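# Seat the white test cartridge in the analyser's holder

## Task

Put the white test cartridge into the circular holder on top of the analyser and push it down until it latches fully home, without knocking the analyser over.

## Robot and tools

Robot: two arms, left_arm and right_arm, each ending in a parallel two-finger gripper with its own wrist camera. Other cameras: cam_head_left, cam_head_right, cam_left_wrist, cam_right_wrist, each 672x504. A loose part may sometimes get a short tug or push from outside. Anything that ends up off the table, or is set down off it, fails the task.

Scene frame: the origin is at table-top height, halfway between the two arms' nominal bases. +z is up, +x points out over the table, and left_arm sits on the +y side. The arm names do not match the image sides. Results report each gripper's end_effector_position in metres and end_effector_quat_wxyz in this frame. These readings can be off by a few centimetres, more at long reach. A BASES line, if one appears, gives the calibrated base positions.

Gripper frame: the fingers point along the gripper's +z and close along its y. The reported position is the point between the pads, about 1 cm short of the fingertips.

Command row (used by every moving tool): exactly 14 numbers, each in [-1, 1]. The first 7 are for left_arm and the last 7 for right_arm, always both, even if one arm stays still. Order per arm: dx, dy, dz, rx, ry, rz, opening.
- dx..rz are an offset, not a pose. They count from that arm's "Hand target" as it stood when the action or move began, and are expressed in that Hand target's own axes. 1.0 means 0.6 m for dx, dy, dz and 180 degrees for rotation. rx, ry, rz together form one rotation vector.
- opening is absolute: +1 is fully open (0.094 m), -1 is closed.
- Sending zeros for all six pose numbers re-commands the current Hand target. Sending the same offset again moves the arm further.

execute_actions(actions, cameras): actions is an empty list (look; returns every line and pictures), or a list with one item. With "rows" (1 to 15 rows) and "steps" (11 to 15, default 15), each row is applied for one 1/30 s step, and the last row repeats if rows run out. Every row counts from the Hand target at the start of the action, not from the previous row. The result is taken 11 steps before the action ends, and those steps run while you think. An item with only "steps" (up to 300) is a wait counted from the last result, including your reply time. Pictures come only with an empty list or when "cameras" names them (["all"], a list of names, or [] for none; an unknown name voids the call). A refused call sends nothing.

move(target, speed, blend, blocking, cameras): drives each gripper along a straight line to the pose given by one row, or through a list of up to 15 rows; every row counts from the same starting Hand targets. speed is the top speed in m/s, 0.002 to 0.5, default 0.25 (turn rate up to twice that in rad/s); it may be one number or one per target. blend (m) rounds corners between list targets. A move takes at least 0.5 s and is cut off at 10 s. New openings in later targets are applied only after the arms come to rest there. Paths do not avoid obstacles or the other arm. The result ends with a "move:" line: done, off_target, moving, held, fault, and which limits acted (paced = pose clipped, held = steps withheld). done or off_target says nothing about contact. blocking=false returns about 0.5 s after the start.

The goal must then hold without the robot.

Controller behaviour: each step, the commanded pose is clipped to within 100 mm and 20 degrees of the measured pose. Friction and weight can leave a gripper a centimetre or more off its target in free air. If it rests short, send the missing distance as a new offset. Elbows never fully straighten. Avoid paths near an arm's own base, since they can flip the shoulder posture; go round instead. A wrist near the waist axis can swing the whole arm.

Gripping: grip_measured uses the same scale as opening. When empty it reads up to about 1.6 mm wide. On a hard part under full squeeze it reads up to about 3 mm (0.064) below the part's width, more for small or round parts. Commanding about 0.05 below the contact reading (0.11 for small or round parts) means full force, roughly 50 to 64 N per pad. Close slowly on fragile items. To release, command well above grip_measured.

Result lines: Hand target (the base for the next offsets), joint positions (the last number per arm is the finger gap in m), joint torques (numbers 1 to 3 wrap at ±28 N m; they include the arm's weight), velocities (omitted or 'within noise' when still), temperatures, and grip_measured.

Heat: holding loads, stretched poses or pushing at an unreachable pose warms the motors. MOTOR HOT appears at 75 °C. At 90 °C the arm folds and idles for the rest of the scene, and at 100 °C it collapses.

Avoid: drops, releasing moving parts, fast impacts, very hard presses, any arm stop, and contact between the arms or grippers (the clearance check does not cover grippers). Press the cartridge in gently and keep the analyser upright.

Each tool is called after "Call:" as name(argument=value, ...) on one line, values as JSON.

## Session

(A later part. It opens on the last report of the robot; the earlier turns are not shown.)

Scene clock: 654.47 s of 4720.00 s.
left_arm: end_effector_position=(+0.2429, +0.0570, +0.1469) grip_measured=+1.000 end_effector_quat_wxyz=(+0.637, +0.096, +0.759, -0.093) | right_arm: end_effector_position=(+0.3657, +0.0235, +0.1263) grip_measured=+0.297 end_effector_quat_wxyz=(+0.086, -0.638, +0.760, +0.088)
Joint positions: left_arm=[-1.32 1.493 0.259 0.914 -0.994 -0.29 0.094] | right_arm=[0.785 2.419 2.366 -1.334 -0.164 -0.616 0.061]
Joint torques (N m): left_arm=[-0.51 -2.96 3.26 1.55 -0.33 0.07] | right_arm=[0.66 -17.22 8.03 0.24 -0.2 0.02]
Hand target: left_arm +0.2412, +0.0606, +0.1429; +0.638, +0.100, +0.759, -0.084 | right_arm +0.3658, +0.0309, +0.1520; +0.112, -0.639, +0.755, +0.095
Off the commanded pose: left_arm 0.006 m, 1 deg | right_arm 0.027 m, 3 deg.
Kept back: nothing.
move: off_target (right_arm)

Call:
move(target=[[0,0,0,0,0,0,1, 0.0048,0,0.0159,0,0,0,-0.15],[0,0,0,0,0,0,1, 0.0048,0,0.0159,0,0,0,-0.35]], speed=0.05, cameras=["cam_left_wrist", "cam_right_wrist"])

Scene clock: 657.20 s of 4720.00 s.
left_arm: end_effector_position=(+0.2429, +0.0570, +0.1469) grip_measured=+1.000 end_effector_quat_wxyz=(+0.637, +0.096, +0.759, -0.093) | right_arm: end_effector_position=(+0.3678, +0.0267, +0.1271) grip_measured=-0.305 end_effector_quat_wxyz=(+0.093, -0.639, +0.759, +0.089)
Joint positions: left_arm=[-1.32 1.493 0.259 0.914 -0.994 -0.29 0.094] | right_arm=[0.786 2.419 2.366 -1.318 -0.165 -0.616 0.033]
Joint torques (N m): left_arm=[-0.53 -2.97 3.26 1.55 -0.33 0.07] | right_arm=[0.53 -18.14 3.4 0.58 -0.18 0.02]
Hand target: left_arm +0.2412, +0.0606, +0.1429; +0.638, +0.100, +0.759, -0.084 | right_arm +0.3658, +0.0309, +0.1420; +0.112, -0.639, +0.755, +0.095
Off the commanded pose: left_arm 0.006 m, 1 deg | right_arm 0.016 m, 2 deg.
Kept back: nothing.
move: off_target (right_arm); target 2's new opening was sent with right_arm's hand 0.016 m and 2 deg from that target
Images, in order: cam_left_wrist, cam_right_wrist.

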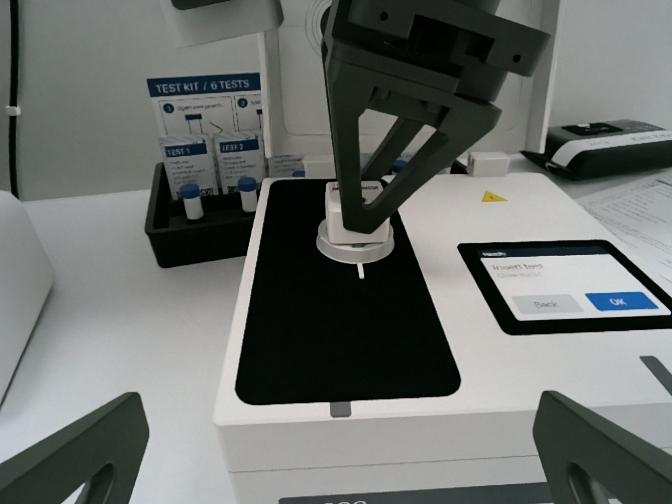

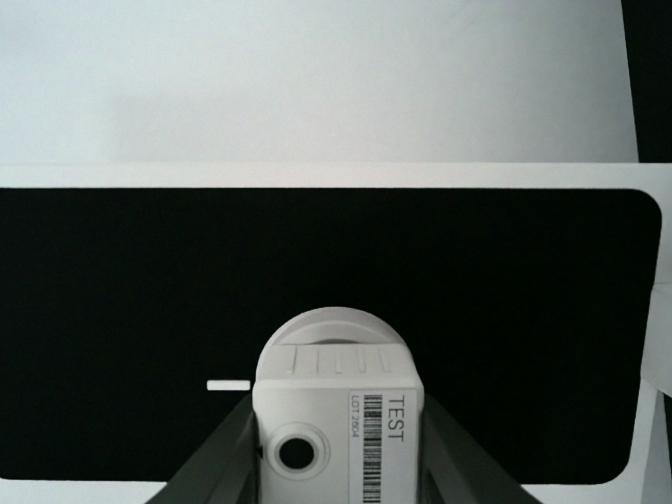

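Call:
move(target=[0,0,0,0,0,0,1, 0.0805,0.0266,0.0868,-0.0403,0.0619,0.0131,-0.5], speed=0.08, cameras=["cam_left_wrist"])

Scene clock: 660.90 s of 4720.00 s.
left_arm: end_effector_position=(+0.2429, +0.0570, +0.1469) grip_measured=+1.000 end_effector_quat_wxyz=(+0.637, +0.096, +0.759, -0.093) | right_arm: end_effector_position=(+0.3668, +0.0259, +0.1254) grip_measured=-0.305 end_effector_quat_wxyz=(+0.090, -0.639, +0.759, +0.089)
Joint positions: left_arm=[-1.32 1.493 0.259 0.914 -0.994 -0.29 0.094] | right_arm=[0.786 2.419 2.362 -1.32 -0.165 -0.616 0.033]
Joint torques (N m): left_arm=[-0.51 -2.96 3.26 1.55 -0.33 0.07] | right_arm=[-0.23 -8.58 2.19 -0.58 -0.11 -0.04]
Hand target: left_arm +0.2412, +0.0607, +0.1429; +0.638, +0.100, +0.759, -0.084 | right_arm +0.3449, +0.0029, +0.0782; -0.004, -0.635, +0.768, +0.083
Off the commanded pose: left_arm 0.006 m, 1 deg | right_arm 0.057 m, 11 deg.
Kept back: nothing.
move: off_target (right_arm)
Images, in order: cam_left_wrist.

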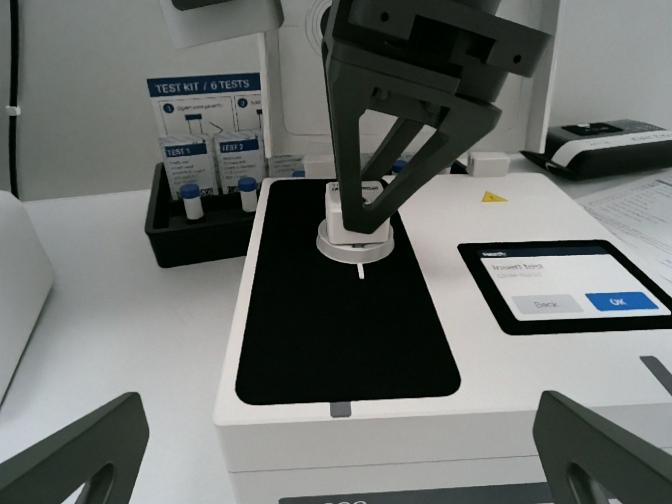

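Call:
move(target=[0,0,0,0,0,0,1, 0,0,0,-0.0044,0.0059,-0.0438,-0.5], speed=0.1, cameras=[])

Call:
move(target=[0,0,0,0,0,0,1, 0,0,0,0.0088,-0.0118,0.0876,-0.5], speed=0.1, cameras=["cam_left_wrist"])

Scene clock: 663.97 s of 4720.00 s.
Off the commanded pose: left_arm 0.006 m, 1 deg | right_arm 0.056 m, 12 deg.
Kept back: nothing.
move: off_target (right_arm)

Scene clock: 665.60 s of 4720.00 s.
left_arm: end_effector_position=(+0.2429, +0.0570, +0.1469) grip_measured=+1.000 end_effector_quat_wxyz=(+0.637, +0.096, +0.759, -0.093) | right_arm: end_effector_position=(+0.3672, +0.0249, +0.1238) grip_measured=-0.305 end_effector_quat_wxyz=(+0.092, -0.607, +0.785, +0.090)
Joint positions: left_arm=[-1.32 1.493 0.259 0.914 -0.994 -0.29 0.094] | right_arm=[0.786 2.396 2.314 -1.284 -0.159 -0.533 0.033]
Joint torques (N m): left_arm=[-0.51 -2.96 3.26 1.55 -0.33 0.07] | right_arm=[0.02 -9.92 0.44 -0.33 -0.07 0.54]
Hand target: left_arm +0.2412, +0.0606, +0.1430; +0.638, +0.100, +0.759, -0.084 | right_arm +0.3449, +0.0030, +0.0782; +0.002, -0.580, +0.810, +0.083
Off the commanded pose: left_arm 0.006 m, 1 deg | right_arm 0.055 m, 11 deg.
Kept back: nothing.
move: off_target (right_arm)
Images, in order: cam_left_wrist.

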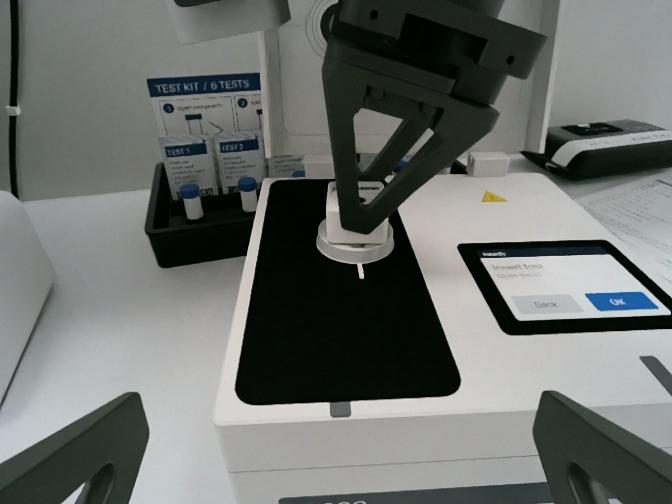

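Call:
zoom_image(camera="cam_left_wrist", region=[310, 170, 406, 280])

Scaled by 4.582.

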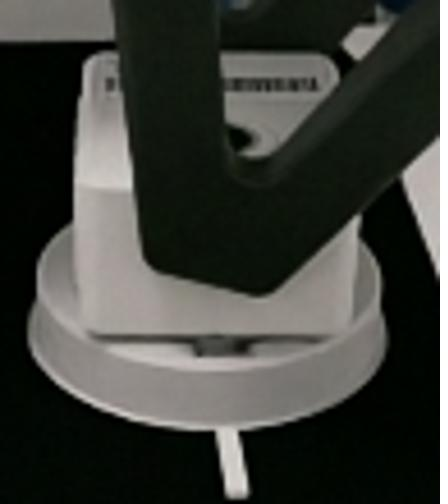

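Call:
move(target=[0,0,0,0,0,0,1, 0,0,0,-0.0088,0.0118,-0.0876,-0.5], speed=0.1, cameras=["cam_left_wrist"])

Call:
zoom_image(camera="cam_left_wrist", region=[310, 170, 406, 280])

Scene clock: 669.57 s of 4720.00 s.
left_arm: end_effector_position=(+0.2429, +0.0570, +0.1469) grip_measured=+1.000 end_effector_quat_wxyz=(+0.637, +0.096, +0.759, -0.093) | right_arm: end_effector_position=(+0.3657, +0.0266, +0.1248) grip_measured=-0.305 end_effector_quat_wxyz=(-0.089, +0.670, -0.731, -0.089)
Joint positions: left_arm=[-1.32 1.493 0.259 0.914 -0.994 -0.29 0.094] | right_arm=[0.786 2.431 2.382 -1.336 -0.172 -0.701 0.033]
Joint torques (N m): left_arm=[-0.53 -2.96 3.26 1.55 -0.33 0.07] | right_arm=[-0.32 -7.54 3.96 -0.77 -0.1 -0.57]
Hand target: left_arm +0.2412, +0.0606, +0.1429; +0.638, +0.100, +0.759, -0.084 | right_arm +0.3448, +0.0029, +0.0781; -0.010, -0.687, +0.722, +0.082
Off the commanded pose: left_arm 0.006 m, 1 deg | right_arm 0.056 m, 12 deg.
Kept back: nothing.
move: off_target (right_arm)
Images, in order: cam_left_wrist.

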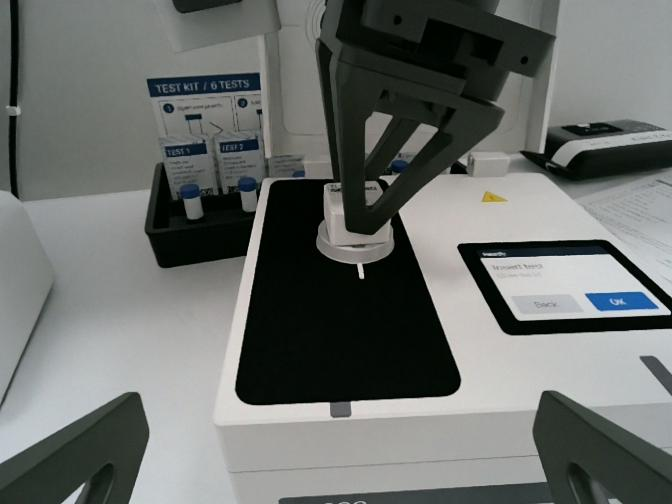

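Scaled by 4.582.

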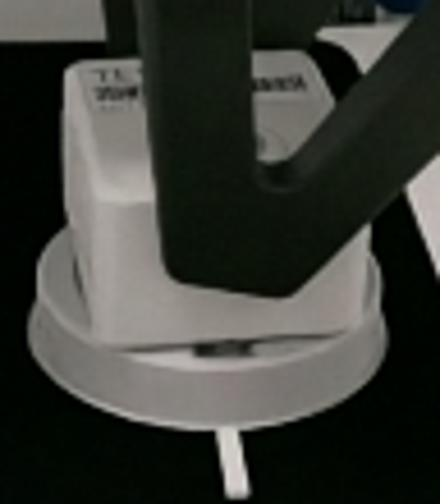

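Call:
move(target=[0,0,0,0,0,0,1, 0.0022,-0.0197,-0.0028,0.0044,-0.0059,0.0438,-0.5], speed=0.1, cameras=["cam_left_wrist"])

Call:
zoom_image(camera="cam_left_wrist", region=[310, 170, 406, 280])

Scene clock: 681.90 s of 4720.00 s.
left_arm: end_effector_position=(+0.2429, +0.0570, +0.1469) grip_measured=+1.000 end_effector_quat_wxyz=(+0.637, +0.096, +0.759, -0.093) | right_arm: end_effector_position=(+0.3680, +0.0249, +0.1249) grip_measured=-0.305 end_effector_quat_wxyz=(+0.085, -0.653, +0.747, +0.092)
Joint positions: left_arm=[-1.32 1.493 0.259 0.914 -0.994 -0.29 0.094] | right_arm=[0.779 2.443 2.404 -1.351 -0.177 -0.662 0.033]
Joint torques (N m): left_arm=[-0.53 -2.96 3.26 1.55 -0.33 0.07] | right_arm=[-1.35 -7.32 4.44 -0.57 0.04 0.19]
Motor temperatures (°C): left_arm=[25 27 24 35 24 25 21] | right_arm=[24 35 29 28 25 20 24]
Heat: left arm: 35 °C; right arm: 35 °C.
Hand target: left_arm +0.2412, +0.0606, +0.1429; +0.638, +0.100, +0.759, -0.084 | right_arm +0.3568, +0.0009, +0.0781; -0.004, -0.635, +0.768, +0.083
Off the commanded pose: left_arm 0.006 m, 1 deg | right_arm 0.054 m, 11 deg.
Kept back: nothing.
move: off_target (right_arm)
Images, in order: cam_left_wrist.

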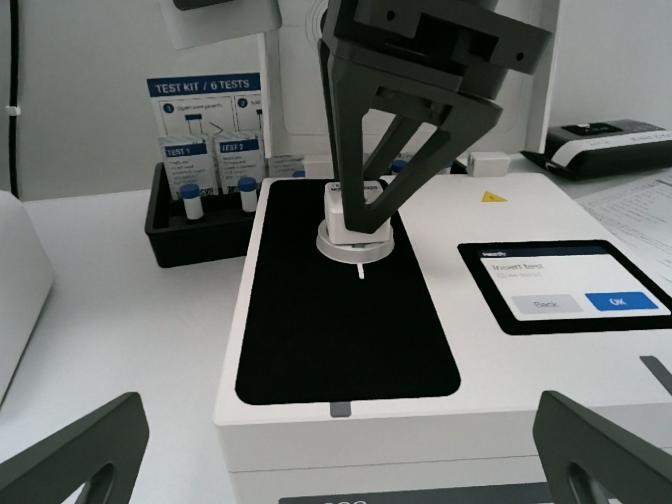

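Scaled by 4.582.

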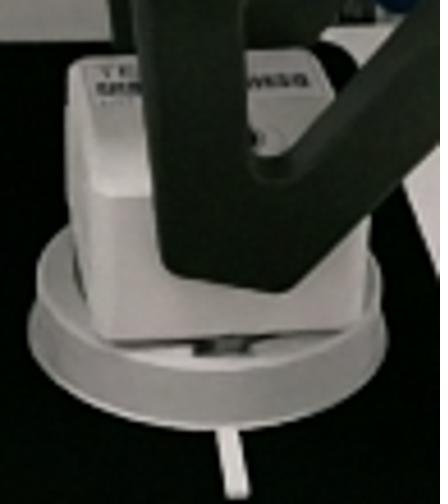

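Call:
move(target=[[0,0,0,0,0,0,1, 0.0012,0.0396,0.0052,0.0028,-0.0037,0.0274,-0.5],[0,0,0,0,0,0,1, -0.0193,0.0201,0.0046,0.0028,-0.0037,0.0274,-0.5],[0,0,0,0,0,0,1, 0.0205,0.0195,0.0006,0.0028,-0.0037,0.0274,-0.5],[0,0,0,0,0,0,1, 0.0006,0.0198,0.0026,0.0,0,0.0,-0.5]], speed=0.06, cameras=["cam_left_wrist"])

Call:
zoom_image(camera="cam_left_wrist", region=[310, 170, 406, 280])

Scene clock: 685.50 s of 4720.00 s.
left_arm: end_effector_position=(+0.2429, +0.0570, +0.1469) grip_measured=+1.000 end_effector_quat_wxyz=(+0.637, +0.096, +0.759, -0.093) | right_arm: end_effector_position=(+0.3672, +0.0246, +0.1249) grip_measured=-0.305 end_effector_quat_wxyz=(+0.093, -0.632, +0.764, +0.092)
Joint positions: left_arm=[-1.32 1.493 0.259 0.914 -0.994 -0.29 0.094] | right_arm=[0.782 2.4 2.324 -1.294 -0.169 -0.601 0.033]
Joint torques (N m): left_arm=[-0.51 -2.97 3.26 1.55 -0.33 0.07] | right_arm=[0.01 -7.53 4.03 -0.69 -0.07 -0.14]
Hand target: left_arm +0.2412, +0.0606, +0.1429; +0.638, +0.100, +0.759, -0.084 | right_arm +0.3450, +0.0029, +0.0780; -0.004, -0.635, +0.768, +0.083
Off the commanded pose: left_arm 0.006 m, 1 deg | right_arm 0.056 m, 11 deg.
Kept back: nothing.
move: off_target (right_arm)
Images, in order: cam_left_wrist.

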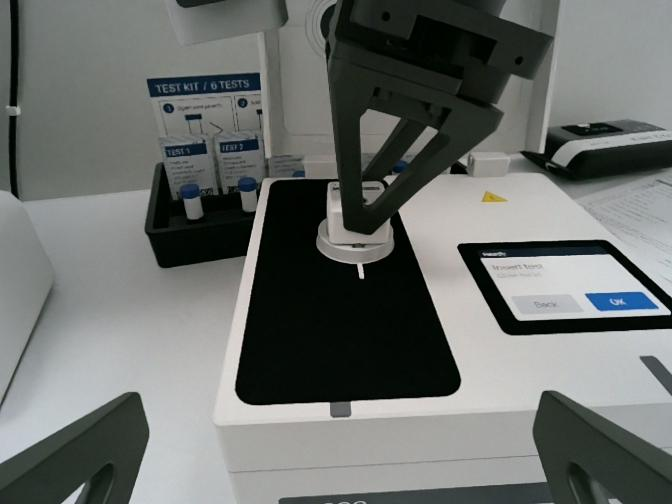

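Scaled by 4.582.

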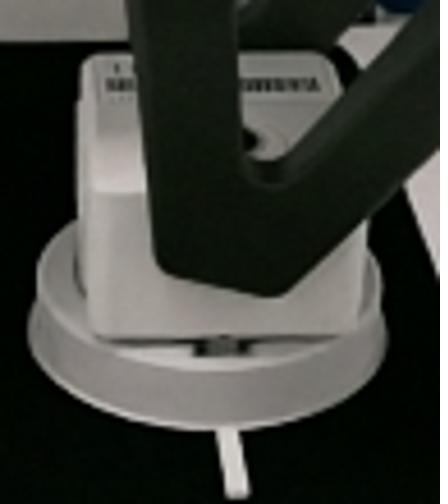

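Call:
wait(seconds=0, cameras=["cam_head_left", "cam_head_right", "cam_right_wrist"])

Scene clock: 691.37 s of 4720.00 s.
left_arm: end_effector_position=(+0.2429, +0.0570, +0.1469) grip_measured=+1.000 end_effector_quat_wxyz=(+0.637, +0.096, +0.759, -0.093) | right_arm: end_effector_position=(+0.3672, +0.0246, +0.1249) grip_measured=-0.305 end_effector_quat_wxyz=(+0.093, -0.633, +0.763, +0.092)
Joint positions: left_arm=[-1.32 1.493 0.259 0.914 -0.994 -0.29 0.094] | right_arm=[0.782 2.401 2.326 -1.295 -0.169 -0.604 0.033]
Joint torques (N m): left_arm=[-0.51 -2.97 3.26 1.55 -0.33 0.07] | right_arm=[0.01 -7.56 4.01 -0.73 -0.07 -0.16]
Hand target: left_arm +0.2412, +0.0606, +0.1429; +0.638, +0.100, +0.759, -0.084 | right_arm +0.3450, +0.0029, +0.0781; -0.004, -0.635, +0.768, +0.083
Off the commanded pose: left_arm 0.006 m, 1 deg | right_arm 0.056 m, 11 deg.
Steps of this call (1-176: nothing new was sent). Readings (end_effector_position of left_arm | right_arm):
1: (+0.2429, +0.0570, +0.1469) | (+0.3672, +0.0246, +0.1248)
2: (+0.2429, +0.0570, +0.1469) | (+0.3672, +0.0246, +0.1249)
4: (+0.2429, +0.0570, +0.1469) | (+0.3672, +0.0246, +0.1248)
8: (+0.2429, +0.0570, +0.1469) | (+0.3671, +0.0245, +0.1248)
176: the state above
Images, in order: cam_head_left, cam_head_right, cam_right_wrist.

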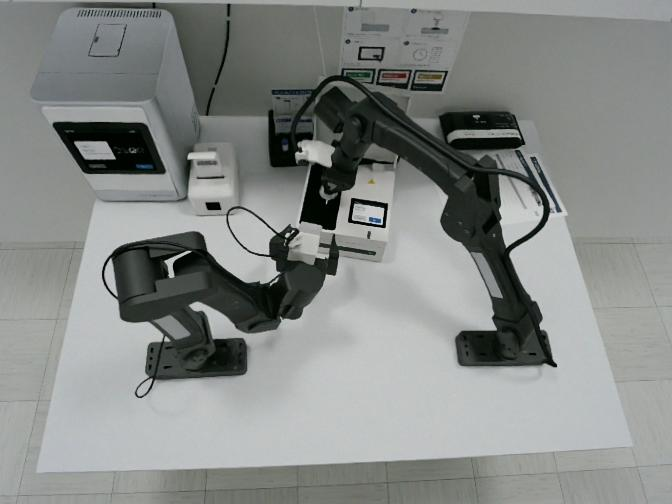

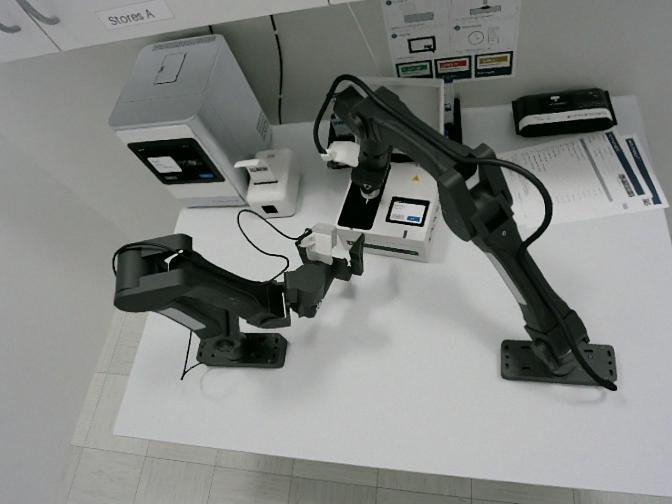

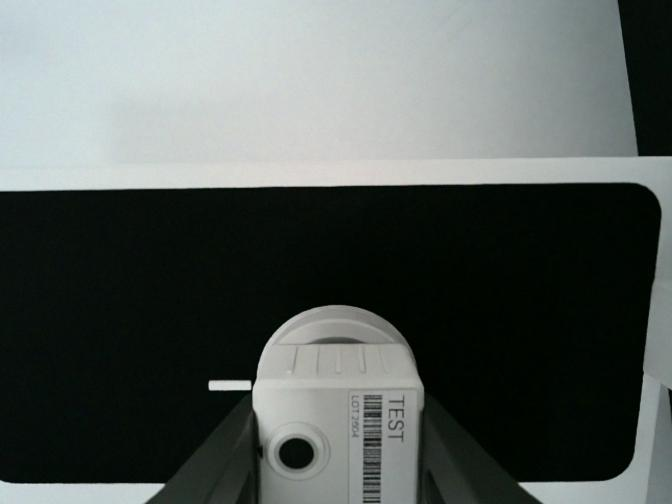

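Call:
zoom_image(camera="cam_right_wrist", region=[230, 290, 440, 420])

Scaled by 2.400.

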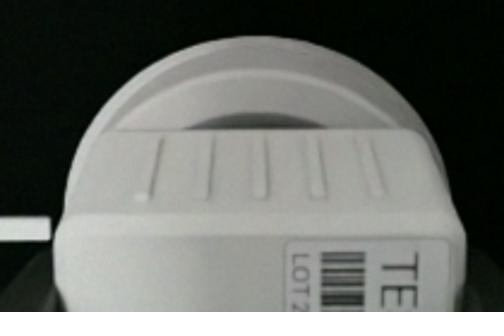

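Call:
move(target=[[0,0,0,0,0,0,1, 0.0401,0.0128,0.0572,-0.0260,0.0393,-0.0259,-0.5],[0,0,0,0,0,0,1, 0.0401,0.0128,0.0572,-0.0194,0.0305,0.0399,-0.5],[0,0,0,0,0,0,1, 0.0401,0.0128,0.0572,-0.0260,0.0393,-0.0259,-0.5],[0,0,0,0,0,0,1, 0.0401,0.0128,0.0572,-0.0194,0.0305,0.0399,-0.5],[0,0,0,0,0,0,1, 0.0401,0.0128,0.0572,-0.0227,0.0349,0.0070,-0.5]], speed=0.12, cameras=["cam_left_wrist"])

Call:
zoom_image(camera="cam_left_wrist", region=[310, 170, 406, 280])

Scene clock: 698.47 s of 4720.00 s.
left_arm: end_effector_position=(+0.2429, +0.0570, +0.1469) grip_measured=+1.000 end_effector_quat_wxyz=(+0.637, +0.096, +0.759, -0.093) | right_arm: end_effector_position=(+0.3661, +0.0250, +0.1230) grip_measured=-0.306 end_effector_quat_wxyz=(+0.087, -0.634, +0.763, +0.094)
Joint positions: left_arm=[-1.32 1.493 0.259 0.914 -0.994 -0.29 0.094] | right_arm=[0.782 2.414 2.343 -1.309 -0.175 -0.607 0.033]
Joint torques (N m): left_arm=[-0.53 -2.97 3.26 1.55 -0.33 0.07] | right_arm=[-0.09 -4.25 1.32 -1.22 0.02 -0.15]
Hand target: left_arm +0.2412, +0.0606, +0.1429; +0.638, +0.100, +0.759, -0.084 | right_arm +0.3290, -0.0151, +0.0429; -0.070, -0.630, +0.770, +0.075
Off the commanded pose: left_arm 0.006 m, 1 deg | right_arm 0.097 m, 18 deg.
Kept back: nothing.
move: off_target (right_arm)
Images, in order: cam_left_wrist.

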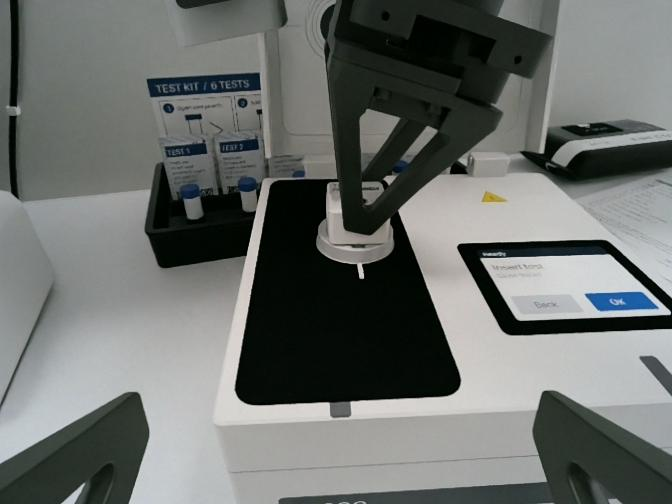

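Scaled by 4.582.

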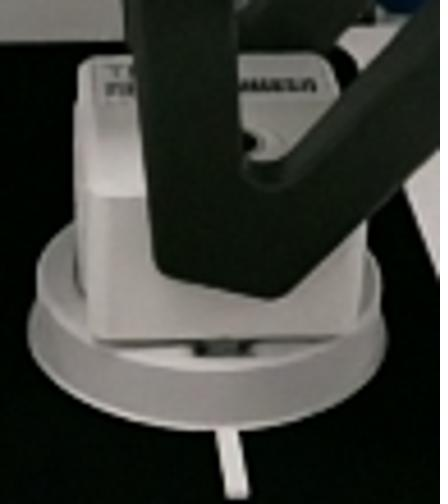

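Call:
zoom_image(camera="cam_left_wrist", region=[314, 210, 398, 268])

Scaled by 6.000.

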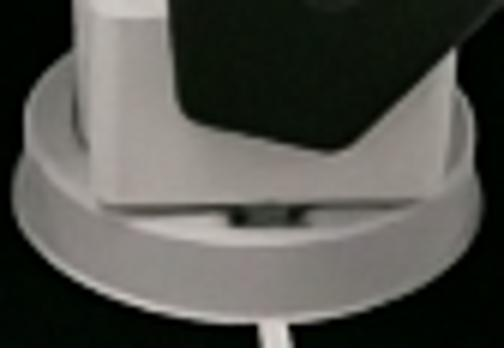

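Call:
move(target=[[0,0,0,0,0,0,1, -0.0814,-0.0128,-0.1692,0.0630,-0.0970,-0.0193,-0.5],[0,0,0,0,0,0,1, -0.0814,-0.0128,-0.1692,0.0630,-0.0970,-0.0193,0.3]], speed=0.1, cameras=["cam_left_wrist"])

Scene clock: 727.37 s of 4720.00 s.
left_arm: end_effector_position=(+0.2429, +0.0570, +0.1469) grip_measured=+1.000 end_effector_quat_wxyz=(+0.637, +0.096, +0.759, -0.093) | right_arm: end_effector_position=(+0.3663, +0.0250, +0.1227) grip_measured=+0.297 end_effector_quat_wxyz=(+0.089, -0.634, +0.762, +0.094)
Joint positions: left_arm=[-1.32 1.493 0.259 0.914 -0.994 -0.29 0.094] | right_arm=[0.782 2.409 2.333 -1.301 -0.175 -0.608 0.061]
Joint torques (N m): left_arm=[-0.51 -2.97 3.26 1.55 -0.33 0.07] | right_arm=[0.46 -18.36 3.74 0.57 -0.09 -0.08]
Hand target: left_arm +0.2412, +0.0606, +0.1429; +0.638, +0.100, +0.759, -0.084 | right_arm +0.3665, +0.0285, +0.1401; +0.113, -0.638, +0.756, +0.095
Off the commanded pose: left_arm 0.006 m, 1 deg | right_arm 0.018 m, 3 deg.
Kept back: nothing.
move: off_target (right_arm); target 2's new opening was sent with right_arm's hand 0.014 m and 2 deg from that target
Images, in order: cam_left_wrist.

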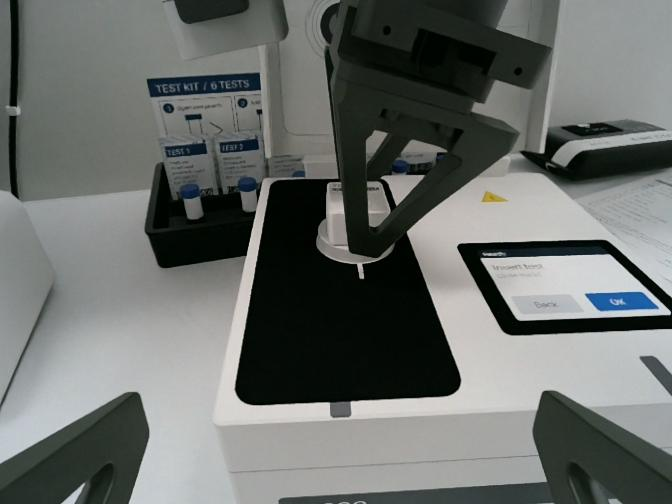

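Call:
move(target=[0,0,0,0,0,0,1, -0.0388,0.0,-0.1276,0,0,0,0.3], speed=0.04, blocking=false, cameras=[])

Call:
wait(seconds=0.4, cameras=[])

Call:
wait(seconds=0.3, cameras=[])

Call:
wait(seconds=0.3, cameras=[])

Call:
wait(seconds=3, cameras=["cam_left_wrist"])

Scene clock: 729.07 s of 4720.00 s.
Off the commanded pose: left_arm 0.006 m, 1 deg | right_arm 0.086 m, 3 deg.
Kept back: nothing.
move: running

Scene clock: 729.47 s of 4720.00 s.
Off the commanded pose: left_arm 0.006 m, 1 deg | right_arm 0.046 m, 1 deg.
earlier move: running
wait: 0.40 s; no rest

Scene clock: 729.77 s of 4720.00 s.
Off the commanded pose: left_arm 0.006 m, 1 deg | right_arm 0.029 m, 2 deg.
joint sent to its limit (right arm) — joint 4 (wrist pitch), lower limit.
earlier move: running
wait: 0.30 s; no rest

Scene clock: 730.07 s of 4720.00 s.
Off the commanded pose: left_arm 0.006 m, 1 deg | right_arm 0.026 m, 2 deg.
joint sent to its limit (right arm) — joint 4 (wrist pitch), lower limit.
earlier move: running
wait: 0.30 s; no rest

Scene clock: 730.80 s of 4720.00 s.
left_arm: end_effector_position=(+0.2429, +0.0570, +0.1469) grip_measured=+1.000 end_effector_quat_wxyz=(+0.637, +0.096, +0.759, -0.093) | right_arm: end_effector_position=(+0.3671, +0.0257, +0.1988) grip_measured=+0.297 end_effector_quat_wxyz=(+0.131, -0.634, +0.756, +0.097)
Joint positions: left_arm=[-1.32 1.493 0.259 0.914 -0.994 -0.29 0.094] | right_arm=[0.782 2.463 2.732 -1.562 -0.174 -0.608 0.061]
Joint torques (N m): left_arm=[-0.53 -2.96 3.26 1.55 -0.33 0.07] | right_arm=[0.34 -16.2 7.35 0.43 -0.11 0.07]
Hand target: left_arm +0.2412, +0.0606, +0.1429; +0.638, +0.100, +0.759, -0.084 | right_arm +0.3665, +0.0284, +0.2202; +0.113, -0.638, +0.756, +0.095
Off the commanded pose: left_arm 0.006 m, 1 deg | right_arm 0.022 m, 2 deg.
joint sent to its limit (right arm) — joint 4 (wrist pitch), lower limit.
earlier move: off_target (right_arm)
wait: 0.73 of 3 s (the move ended)
Images, in order: cam_left_wrist.

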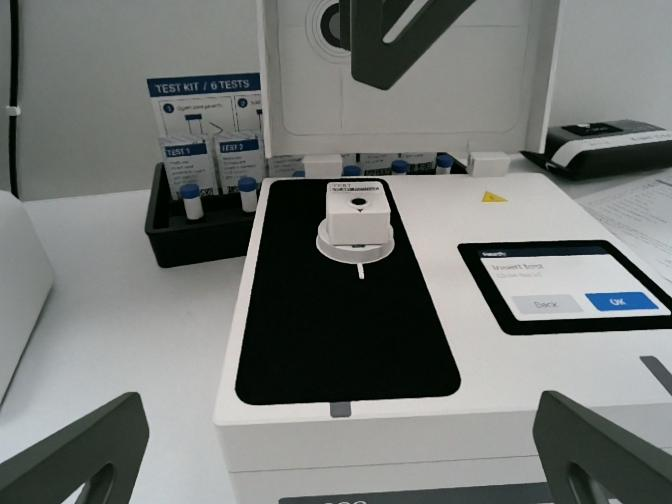

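Call:
zoom_image(camera="cam_left_wrist", region=[308, 176, 404, 284])

Scaled by 4.667.

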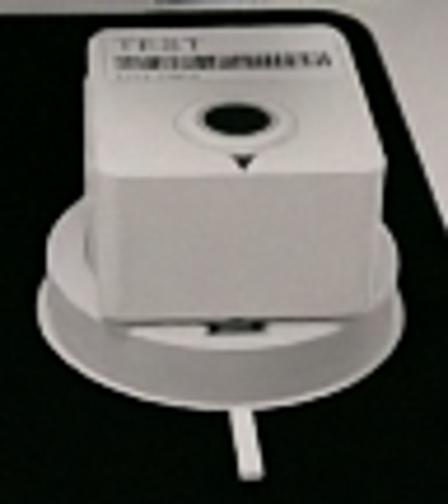

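Call:
execute_actions(actions=[], cameras=["cam_right_wrist"])

Call:
zoom_image(camera="cam_right_wrist", region=[250, 240, 430, 380])

Scene clock: 734.73 s of 4720.00 s.
left_arm: end_effector_position=(+0.2429, +0.0570, +0.1469) grip_measured=+1.000 end_effector_quat_wxyz=(+0.637, +0.096, +0.759, -0.093) | right_arm: end_effector_position=(+0.3670, +0.0256, +0.1988) grip_measured=+0.297 end_effector_quat_wxyz=(+0.131, -0.634, +0.756, +0.097)
Joint positions: left_arm=[-1.32 1.493 0.259 0.914 -0.994 -0.29 0.094] | right_arm=[0.782 2.463 2.732 -1.562 -0.174 -0.608 0.061]
Joint velocities: within noise
Joint torques (N m): left_arm=[-0.51 -2.96 3.28 1.55 -0.33 0.07] | right_arm=[0.36 -16.2 7.36 0.43 -0.12 0.08]
Motor temperatures (°C): left_arm=[25 27 24 35 24 25 21] | right_arm=[24 36 28 28 25 20 24]
Heat: left arm: 35 °C; right arm: 36 °C.
Hand target: left_arm +0.2412, +0.0606, +0.1429; +0.638, +0.100, +0.759, -0.084 | right_arm +0.3665, +0.0284, +0.2202; +0.113, -0.638, +0.756, +0.095
Off the commanded pose: left_arm 0.006 m, 1 deg | right_arm 0.022 m, 2 deg.
Steps of this call (1-118: nothing new was sent). Readings (end_effector_position of left_arm | right_arm):
1: (+0.2429, +0.0570, +0.1469) | (+0.3671, +0.0257, +0.1988)
2: (+0.2429, +0.0570, +0.1469) | (+0.3671, +0.0257, +0.1988)
4: (+0.2429, +0.0570, +0.1469) | (+0.3671, +0.0257, +0.1988)
8: (+0.2429, +0.0570, +0.1469) | (+0.3671, +0.0257, +0.1988)
118: the state above
Images, in order (width x height): cam_right_wrist 672x504.

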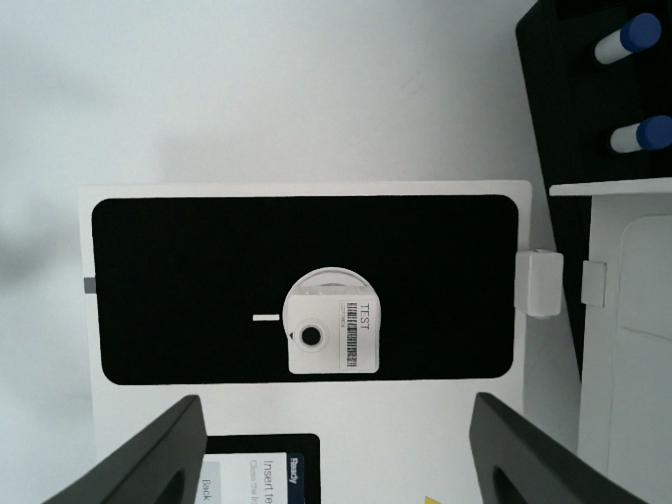

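Scaled by 2.800.

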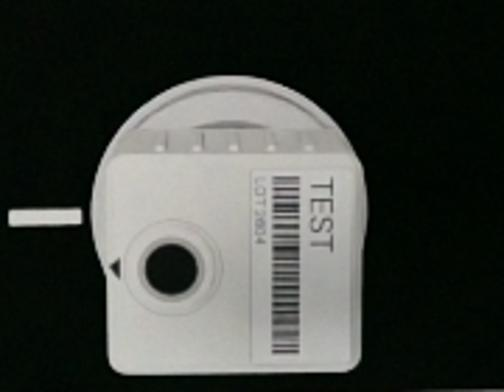

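Call:
move(target=[0,0,0,0,0,0,1, 0.0088,-0.0003,0.0325,-0.0089,0.0138,0.0029,-1], speed=0.06, cameras=["cam_right_wrist"])

Scene clock: 743.37 s of 4720.00 s.
left_arm: end_effector_position=(+0.2429, +0.0570, +0.1469) grip_measured=+1.000 end_effector_quat_wxyz=(+0.637, +0.096, +0.759, -0.093) | right_arm: end_effector_position=(+0.3669, +0.0255, +0.1987) grip_measured=-0.996 end_effector_quat_wxyz=(+0.131, -0.633, +0.757, +0.097)
Joint positions: left_arm=[-1.32 1.493 0.259 0.914 -0.994 -0.29 0.094] | right_arm=[0.782 2.463 2.732 -1.562 -0.174 -0.606 0]
Joint torques (N m): left_arm=[-0.51 -2.97 3.26 1.55 -0.33 0.07] | right_arm=[0.49 -13.15 6.41 0.44 -0.1 0.08]
Hand target: left_arm +0.2412, +0.0606, +0.1429; +0.638, +0.100, +0.759, -0.084 | right_arm +0.3668, +0.0290, +0.2000; +0.087, -0.638, +0.760, +0.093
Off the commanded pose: left_arm 0.006 m, 1 deg | right_arm 0.004 m, 5 deg.
joint sent to its limit (right arm) — joint 4 (wrist pitch), lower limit.
Kept back: nothing.
move: off_target (right_arm)
Images, in order: cam_right_wrist.

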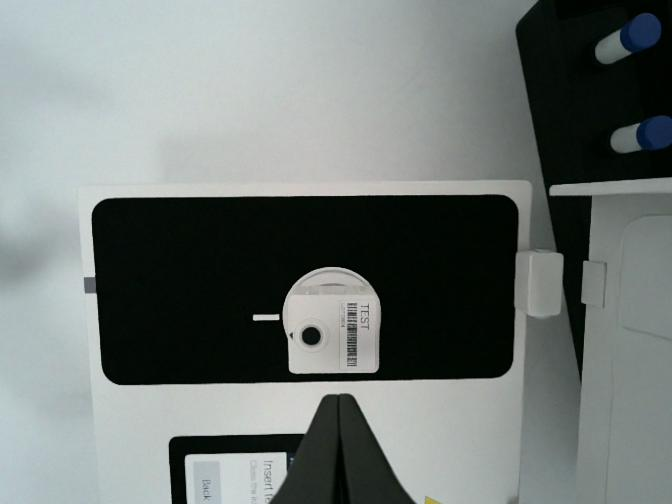

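Call:
move(target=[0,0,0,0,0,0,1, 0.0059,0,0.0192,0,0,0,-1], speed=0.06, cameras=[])

Scene clock: 744.77 s of 4720.00 s.
left_arm: end_effector_position=(+0.2429, +0.0570, +0.1469) grip_measured=+1.000 end_effector_quat_wxyz=(+0.637, +0.096, +0.759, -0.093) | right_arm: end_effector_position=(+0.3669, +0.0255, +0.1987) grip_measured=-0.996 end_effector_quat_wxyz=(+0.131, -0.633, +0.757, +0.097)
Joint positions: left_arm=[-1.32 1.493 0.259 0.914 -0.994 -0.29 0.094] | right_arm=[0.782 2.463 2.732 -1.562 -0.174 -0.606 0]
Joint torques (N m): left_arm=[-0.51 -2.96 3.26 1.55 -0.33 0.07] | right_arm=[0.54 -11.74 5.22 0.44 -0.1 0.02]
Hand target: left_arm +0.2412, +0.0606, +0.1429; +0.638, +0.100, +0.759, -0.084 | right_arm +0.3663, +0.0285, +0.1880; +0.087, -0.638, +0.760, +0.093
Off the commanded pose: left_arm 0.006 m, 1 deg | right_arm 0.011 m, 5 deg.
joint sent to its limit (right arm) — joint 4 (wrist pitch), lower limit.
Kept back: nothing.
move: off_target (right_arm)

Call:
move(target=[0,0,0,0,0,0,1, 0.0059,0,0.0192,0,0,0,-1], speed=0.06, cameras=[])

Scene clock: 745.87 s of 4720.00 s.
left_arm: end_effector_position=(+0.2429, +0.0570, +0.1469) grip_measured=+1.000 end_effector_quat_wxyz=(+0.637, +0.096, +0.759, -0.093) | right_arm: end_effector_position=(+0.3678, +0.0261, +0.1880) grip_measured=-0.996 end_effector_quat_wxyz=(+0.120, -0.633, +0.759, +0.096)
Joint positions: left_arm=[-1.32 1.493 0.259 0.914 -0.994 -0.29 0.094] | right_arm=[0.782 2.485 2.732 -1.562 -0.173 -0.606 0]
Joint torques (N m): left_arm=[-0.53 -2.97 3.26 1.55 -0.33 0.07] | right_arm=[0.54 -12.08 4.41 0.4 -0.09 -0.02]
Hand target: left_arm +0.2412, +0.0606, +0.1429; +0.638, +0.100, +0.759, -0.084 | right_arm +0.3659, +0.0281, +0.1758; +0.087, -0.638, +0.760, +0.093
Off the commanded pose: left_arm 0.006 m, 1 deg | right_arm 0.012 m, 4 deg.
joint sent to its limit (right arm) — joint 4 (wrist pitch), lower limit.
Kept back: nothing.
move: off_target (right_arm)

Call:
move(target=[[0,0,0,0,0,0,1, 0.0163,-0.0059,0.0746,0,0,0,-1],[0,0,0,0,0,0,1, 0.0954,0.0177,0.1886,-0.0358,0.0552,0.0110,-1]], speed=0.3, blend=[0.02,0], cameras=["cam_left_wrist"])

Call:
zoom_image(camera="cam_left_wrist", region=[308, 176, 404, 284])

Scene clock: 755.17 s of 4720.00 s.
left_arm: end_effector_position=(+0.2429, +0.0570, +0.1469) grip_measured=+1.000 end_effector_quat_wxyz=(+0.637, +0.096, +0.759, -0.093) | right_arm: end_effector_position=(+0.3619, +0.0187, +0.1349) grip_measured=-0.996 end_effector_quat_wxyz=(+0.085, -0.633, +0.763, +0.098)
Joint positions: left_arm=[-1.32 1.493 0.259 0.914 -0.994 -0.29 0.094] | right_arm=[0.776 2.383 2.335 -1.337 -0.184 -0.61 0]
Joint torques (N m): left_arm=[-0.51 -2.96 3.26 1.55 -0.33 0.07] | right_arm=[0.54 -3.99 -0.99 0.12 0.1 -0.13]
Hand target: left_arm +0.2412, +0.0606, +0.1429; +0.638, +0.100, +0.759, -0.084 | right_arm +0.3471, +0.0038, +0.0524; -0.017, -0.634, +0.769, +0.081
Off the commanded pose: left_arm 0.006 m, 1 deg | right_arm 0.085 m, 12 deg.
Kept back: nothing.
move: off_target (right_arm)
Images, in order: cam_left_wrist.

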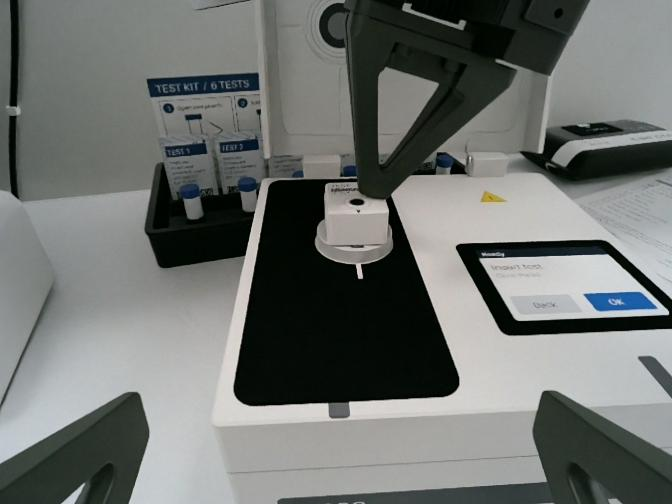

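Scaled by 4.667.

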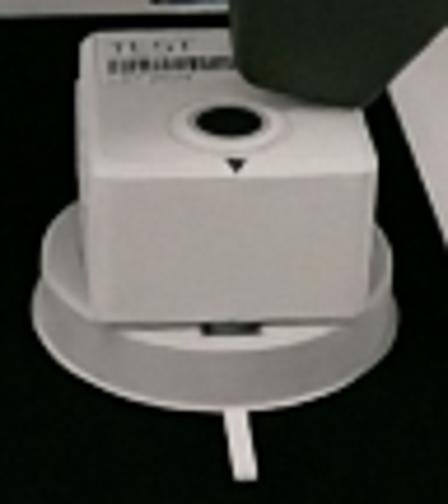

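Call:
execute_actions(actions=[], cameras=["cam_left_wrist", "cam_head_left"])

Scene clock: 759.93 s of 4720.00 s.
left_arm: end_effector_position=(+0.2429, +0.0570, +0.1469) grip_measured=+1.000 end_effector_quat_wxyz=(+0.637, +0.096, +0.759, -0.093) | right_arm: end_effector_position=(+0.3619, +0.0187, +0.1350) grip_measured=-0.996 end_effector_quat_wxyz=(+0.086, -0.633, +0.763, +0.099)
Joint positions: left_arm=[-1.32 1.493 0.259 0.914 -0.994 -0.29 0.094] | right_arm=[0.776 2.383 2.335 -1.337 -0.185 -0.611 0]
Joint velocities: within noise
Joint torques (N m): left_arm=[-0.53 -2.96 3.25 1.55 -0.33 0.07] | right_arm=[0.59 -3.86 -0.95 0.14 0.11 -0.11]
Motor temperatures (°C): left_arm=[25 27 24 35 24 25 21] | right_arm=[24 37 28 28 25 20 23]
Heat: left arm: 35 °C; right arm: 37 °C.
Hand target: left_arm +0.2412, +0.0606, +0.1429; +0.638, +0.100, +0.759, -0.084 | right_arm +0.3472, +0.0038, +0.0525; -0.017, -0.634, +0.769, +0.081
Off the commanded pose: left_arm 0.006 m, 1 deg | right_arm 0.085 m, 12 deg.
Steps of this call (1-143: nothing new was sent). Readings (end_effector_position of left_arm | right_arm):
1: (+0.2429, +0.0570, +0.1469) | (+0.3620, +0.0186, +0.1349)
2: (+0.2429, +0.0570, +0.1469) | (+0.3620, +0.0186, +0.1348)
4: (+0.2429, +0.0570, +0.1469) | (+0.3620, +0.0186, +0.1348)
8: (+0.2429, +0.0570, +0.1469) | (+0.3620, +0.0186, +0.1348)
143: the state above
Images, in order (width x height): cam_head_left 672x504, cam_left_wrist 672x504.

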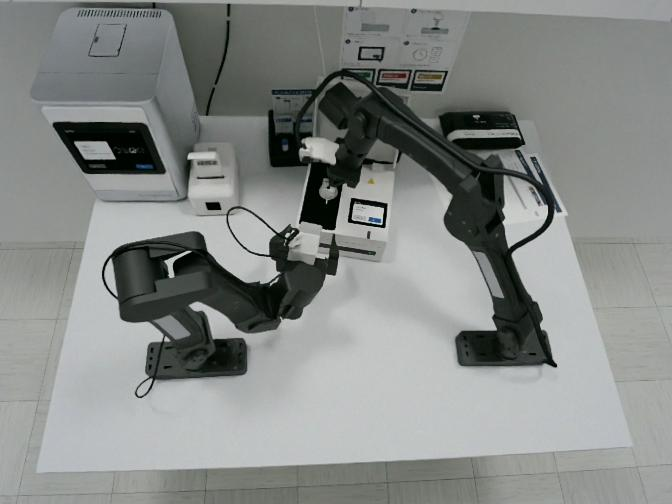

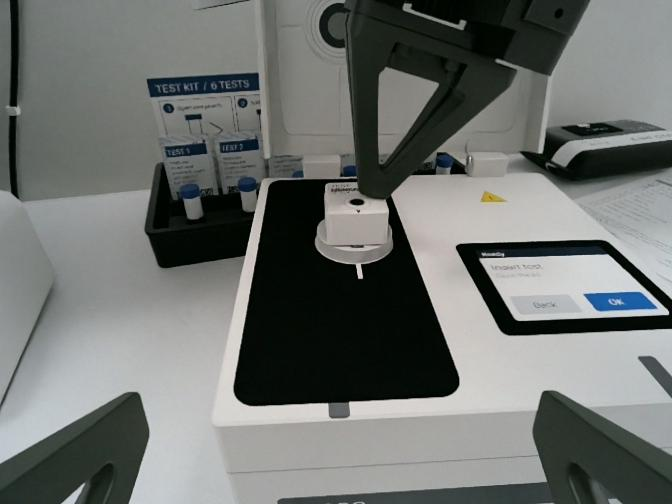

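Call:
zoom_image(camera="cam_left_wrist", region=[308, 172, 408, 284])

Call:
zoom_image(camera="cam_left_wrist", region=[470, 240, 672, 330])

Scaled by 4.500.

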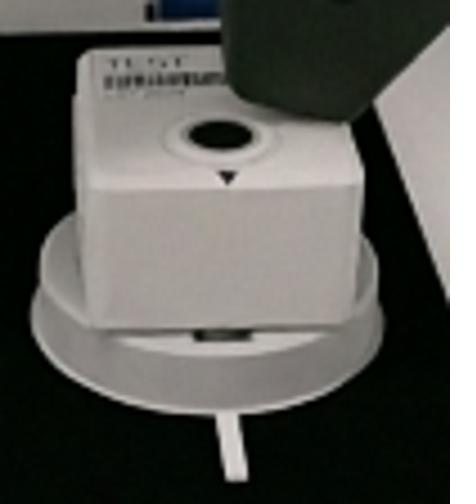

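Scaled by 2.495.

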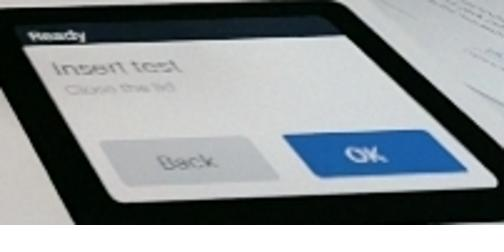

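Call:
move(target=[[0,0,0,0,0,0,1,-0.0435,0.0078,-0.1857,0.0446,-0.0686,-0.0149,-1],[0,0,0,0,0,0,1,-0.0581,0.0104,-0.2349,0.0446,-0.0686,-0.0149,0.3]], speed=0.2, blend=0.005, cameras=["cam_right_wrist", "cam_left_wrist"])

Scene clock: 771.93 s of 4720.00 s.
left_arm: end_effector_position=(+0.2429, +0.0570, +0.1469) grip_measured=+1.000 end_effector_quat_wxyz=(+0.637, +0.096, +0.759, -0.093) | right_arm: end_effector_position=(+0.3665, +0.0207, +0.1962) grip_measured=+0.297 end_effector_quat_wxyz=(+0.123, -0.634, +0.758, +0.096)
Joint positions: left_arm=[-1.32 1.493 0.259 0.914 -0.994 -0.29 0.094] | right_arm=[0.776 2.451 2.702 -1.561 -0.176 -0.614 0.061]
Joint torques (N m): left_arm=[-0.51 -2.96 3.26 1.55 -0.33 0.07] | right_arm=[0.55 -12.63 6.49 0.42 -0.1 -0.06]
Hand target: left_arm +0.2412, +0.0606, +0.1429; +0.638, +0.100, +0.759, -0.084 | right_arm +0.3660, +0.0245, +0.1950; +0.112, -0.639, +0.755, +0.095
Off the commanded pose: left_arm 0.006 m, 1 deg | right_arm 0.004 m, 1 deg.
joint sent to its limit (right arm) — joint 4 (wrist pitch), lower limit.
Kept back: nothing.
move: done
Images, in order: cam_left_wrist, cam_right_wrist.

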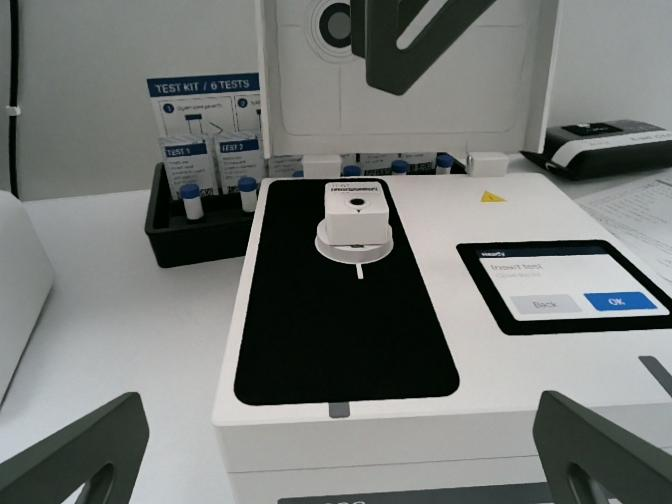

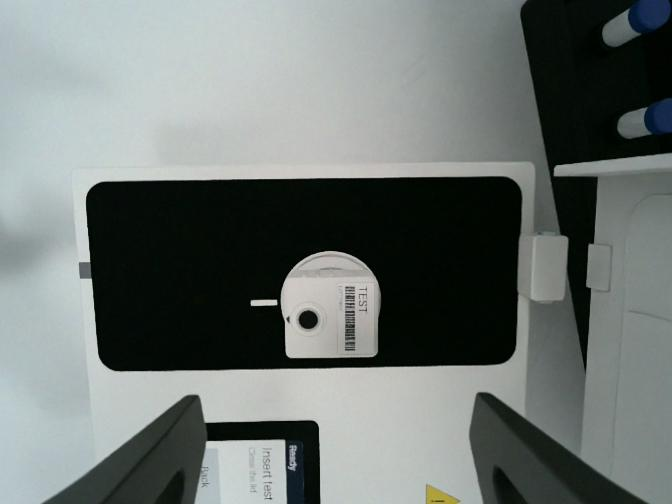

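Call:
zoom_image(camera="cam_left_wrist", region=[308, 172, 408, 284])

Call:
zoom_image(camera="cam_right_wrist", region=[240, 240, 400, 370])

Scaled by 4.500.

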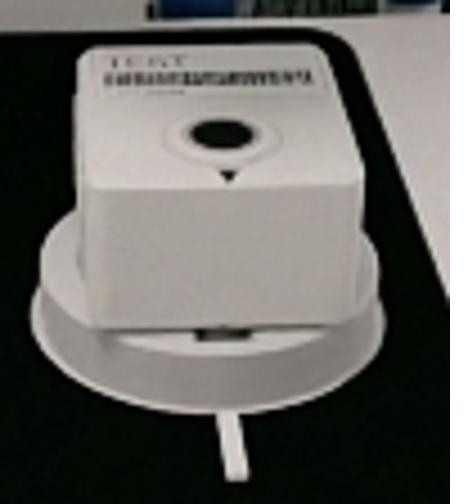

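Scaled by 3.150.

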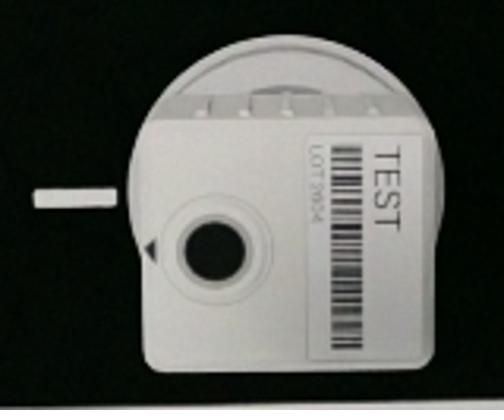

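Call:
move(target=[0,0,0,0,0,0,1,0.0186,0.0006,0.0727,0,0,0,0.3], speed=0.12, cameras=["cam_right_wrist", "cam_left_wrist"])

Scene clock: 775.47 s of 4720.00 s.
left_arm: end_effector_position=(+0.2429, +0.0570, +0.1469) grip_measured=+1.000 end_effector_quat_wxyz=(+0.637, +0.096, +0.759, -0.093) | right_arm: end_effector_position=(+0.3652, +0.0219, +0.1194) grip_measured=+0.297 end_effector_quat_wxyz=(+0.075, -0.635, +0.763, +0.092)
Joint positions: left_arm=[-1.32 1.493 0.259 0.914 -0.994 -0.29 0.094] | right_arm=[0.78 2.438 2.375 -1.346 -0.174 -0.614 0.061]
Joint torques (N m): left_arm=[-0.51 -2.96 3.26 1.55 -0.33 0.07] | right_arm=[0.5 -21.03 3.77 0.49 -0.12 -0.08]
Hand target: left_arm +0.2412, +0.0606, +0.1429; +0.638, +0.100, +0.759, -0.084 | right_arm +0.3660, +0.0265, +0.1500; +0.112, -0.639, +0.755, +0.095
Off the commanded pose: left_arm 0.006 m, 1 deg | right_arm 0.031 m, 4 deg.
Kept back: nothing.
move: off_target (right_arm)
Images, in order: cam_left_wrist, cam_right_wrist.

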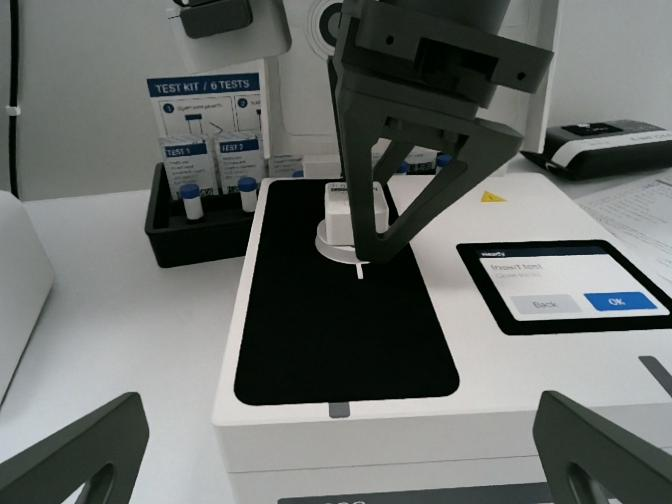

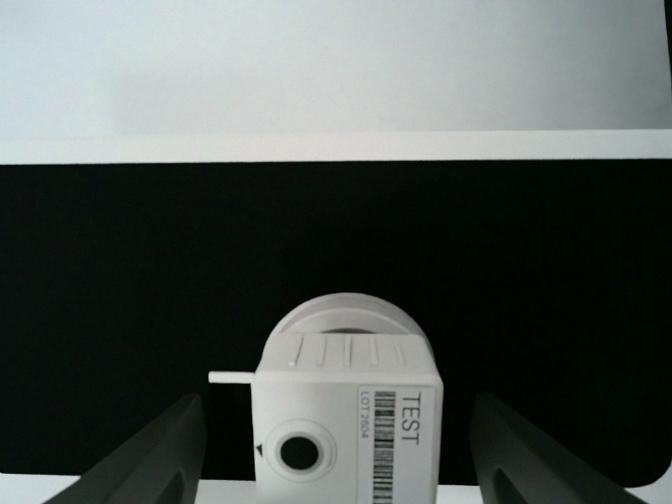

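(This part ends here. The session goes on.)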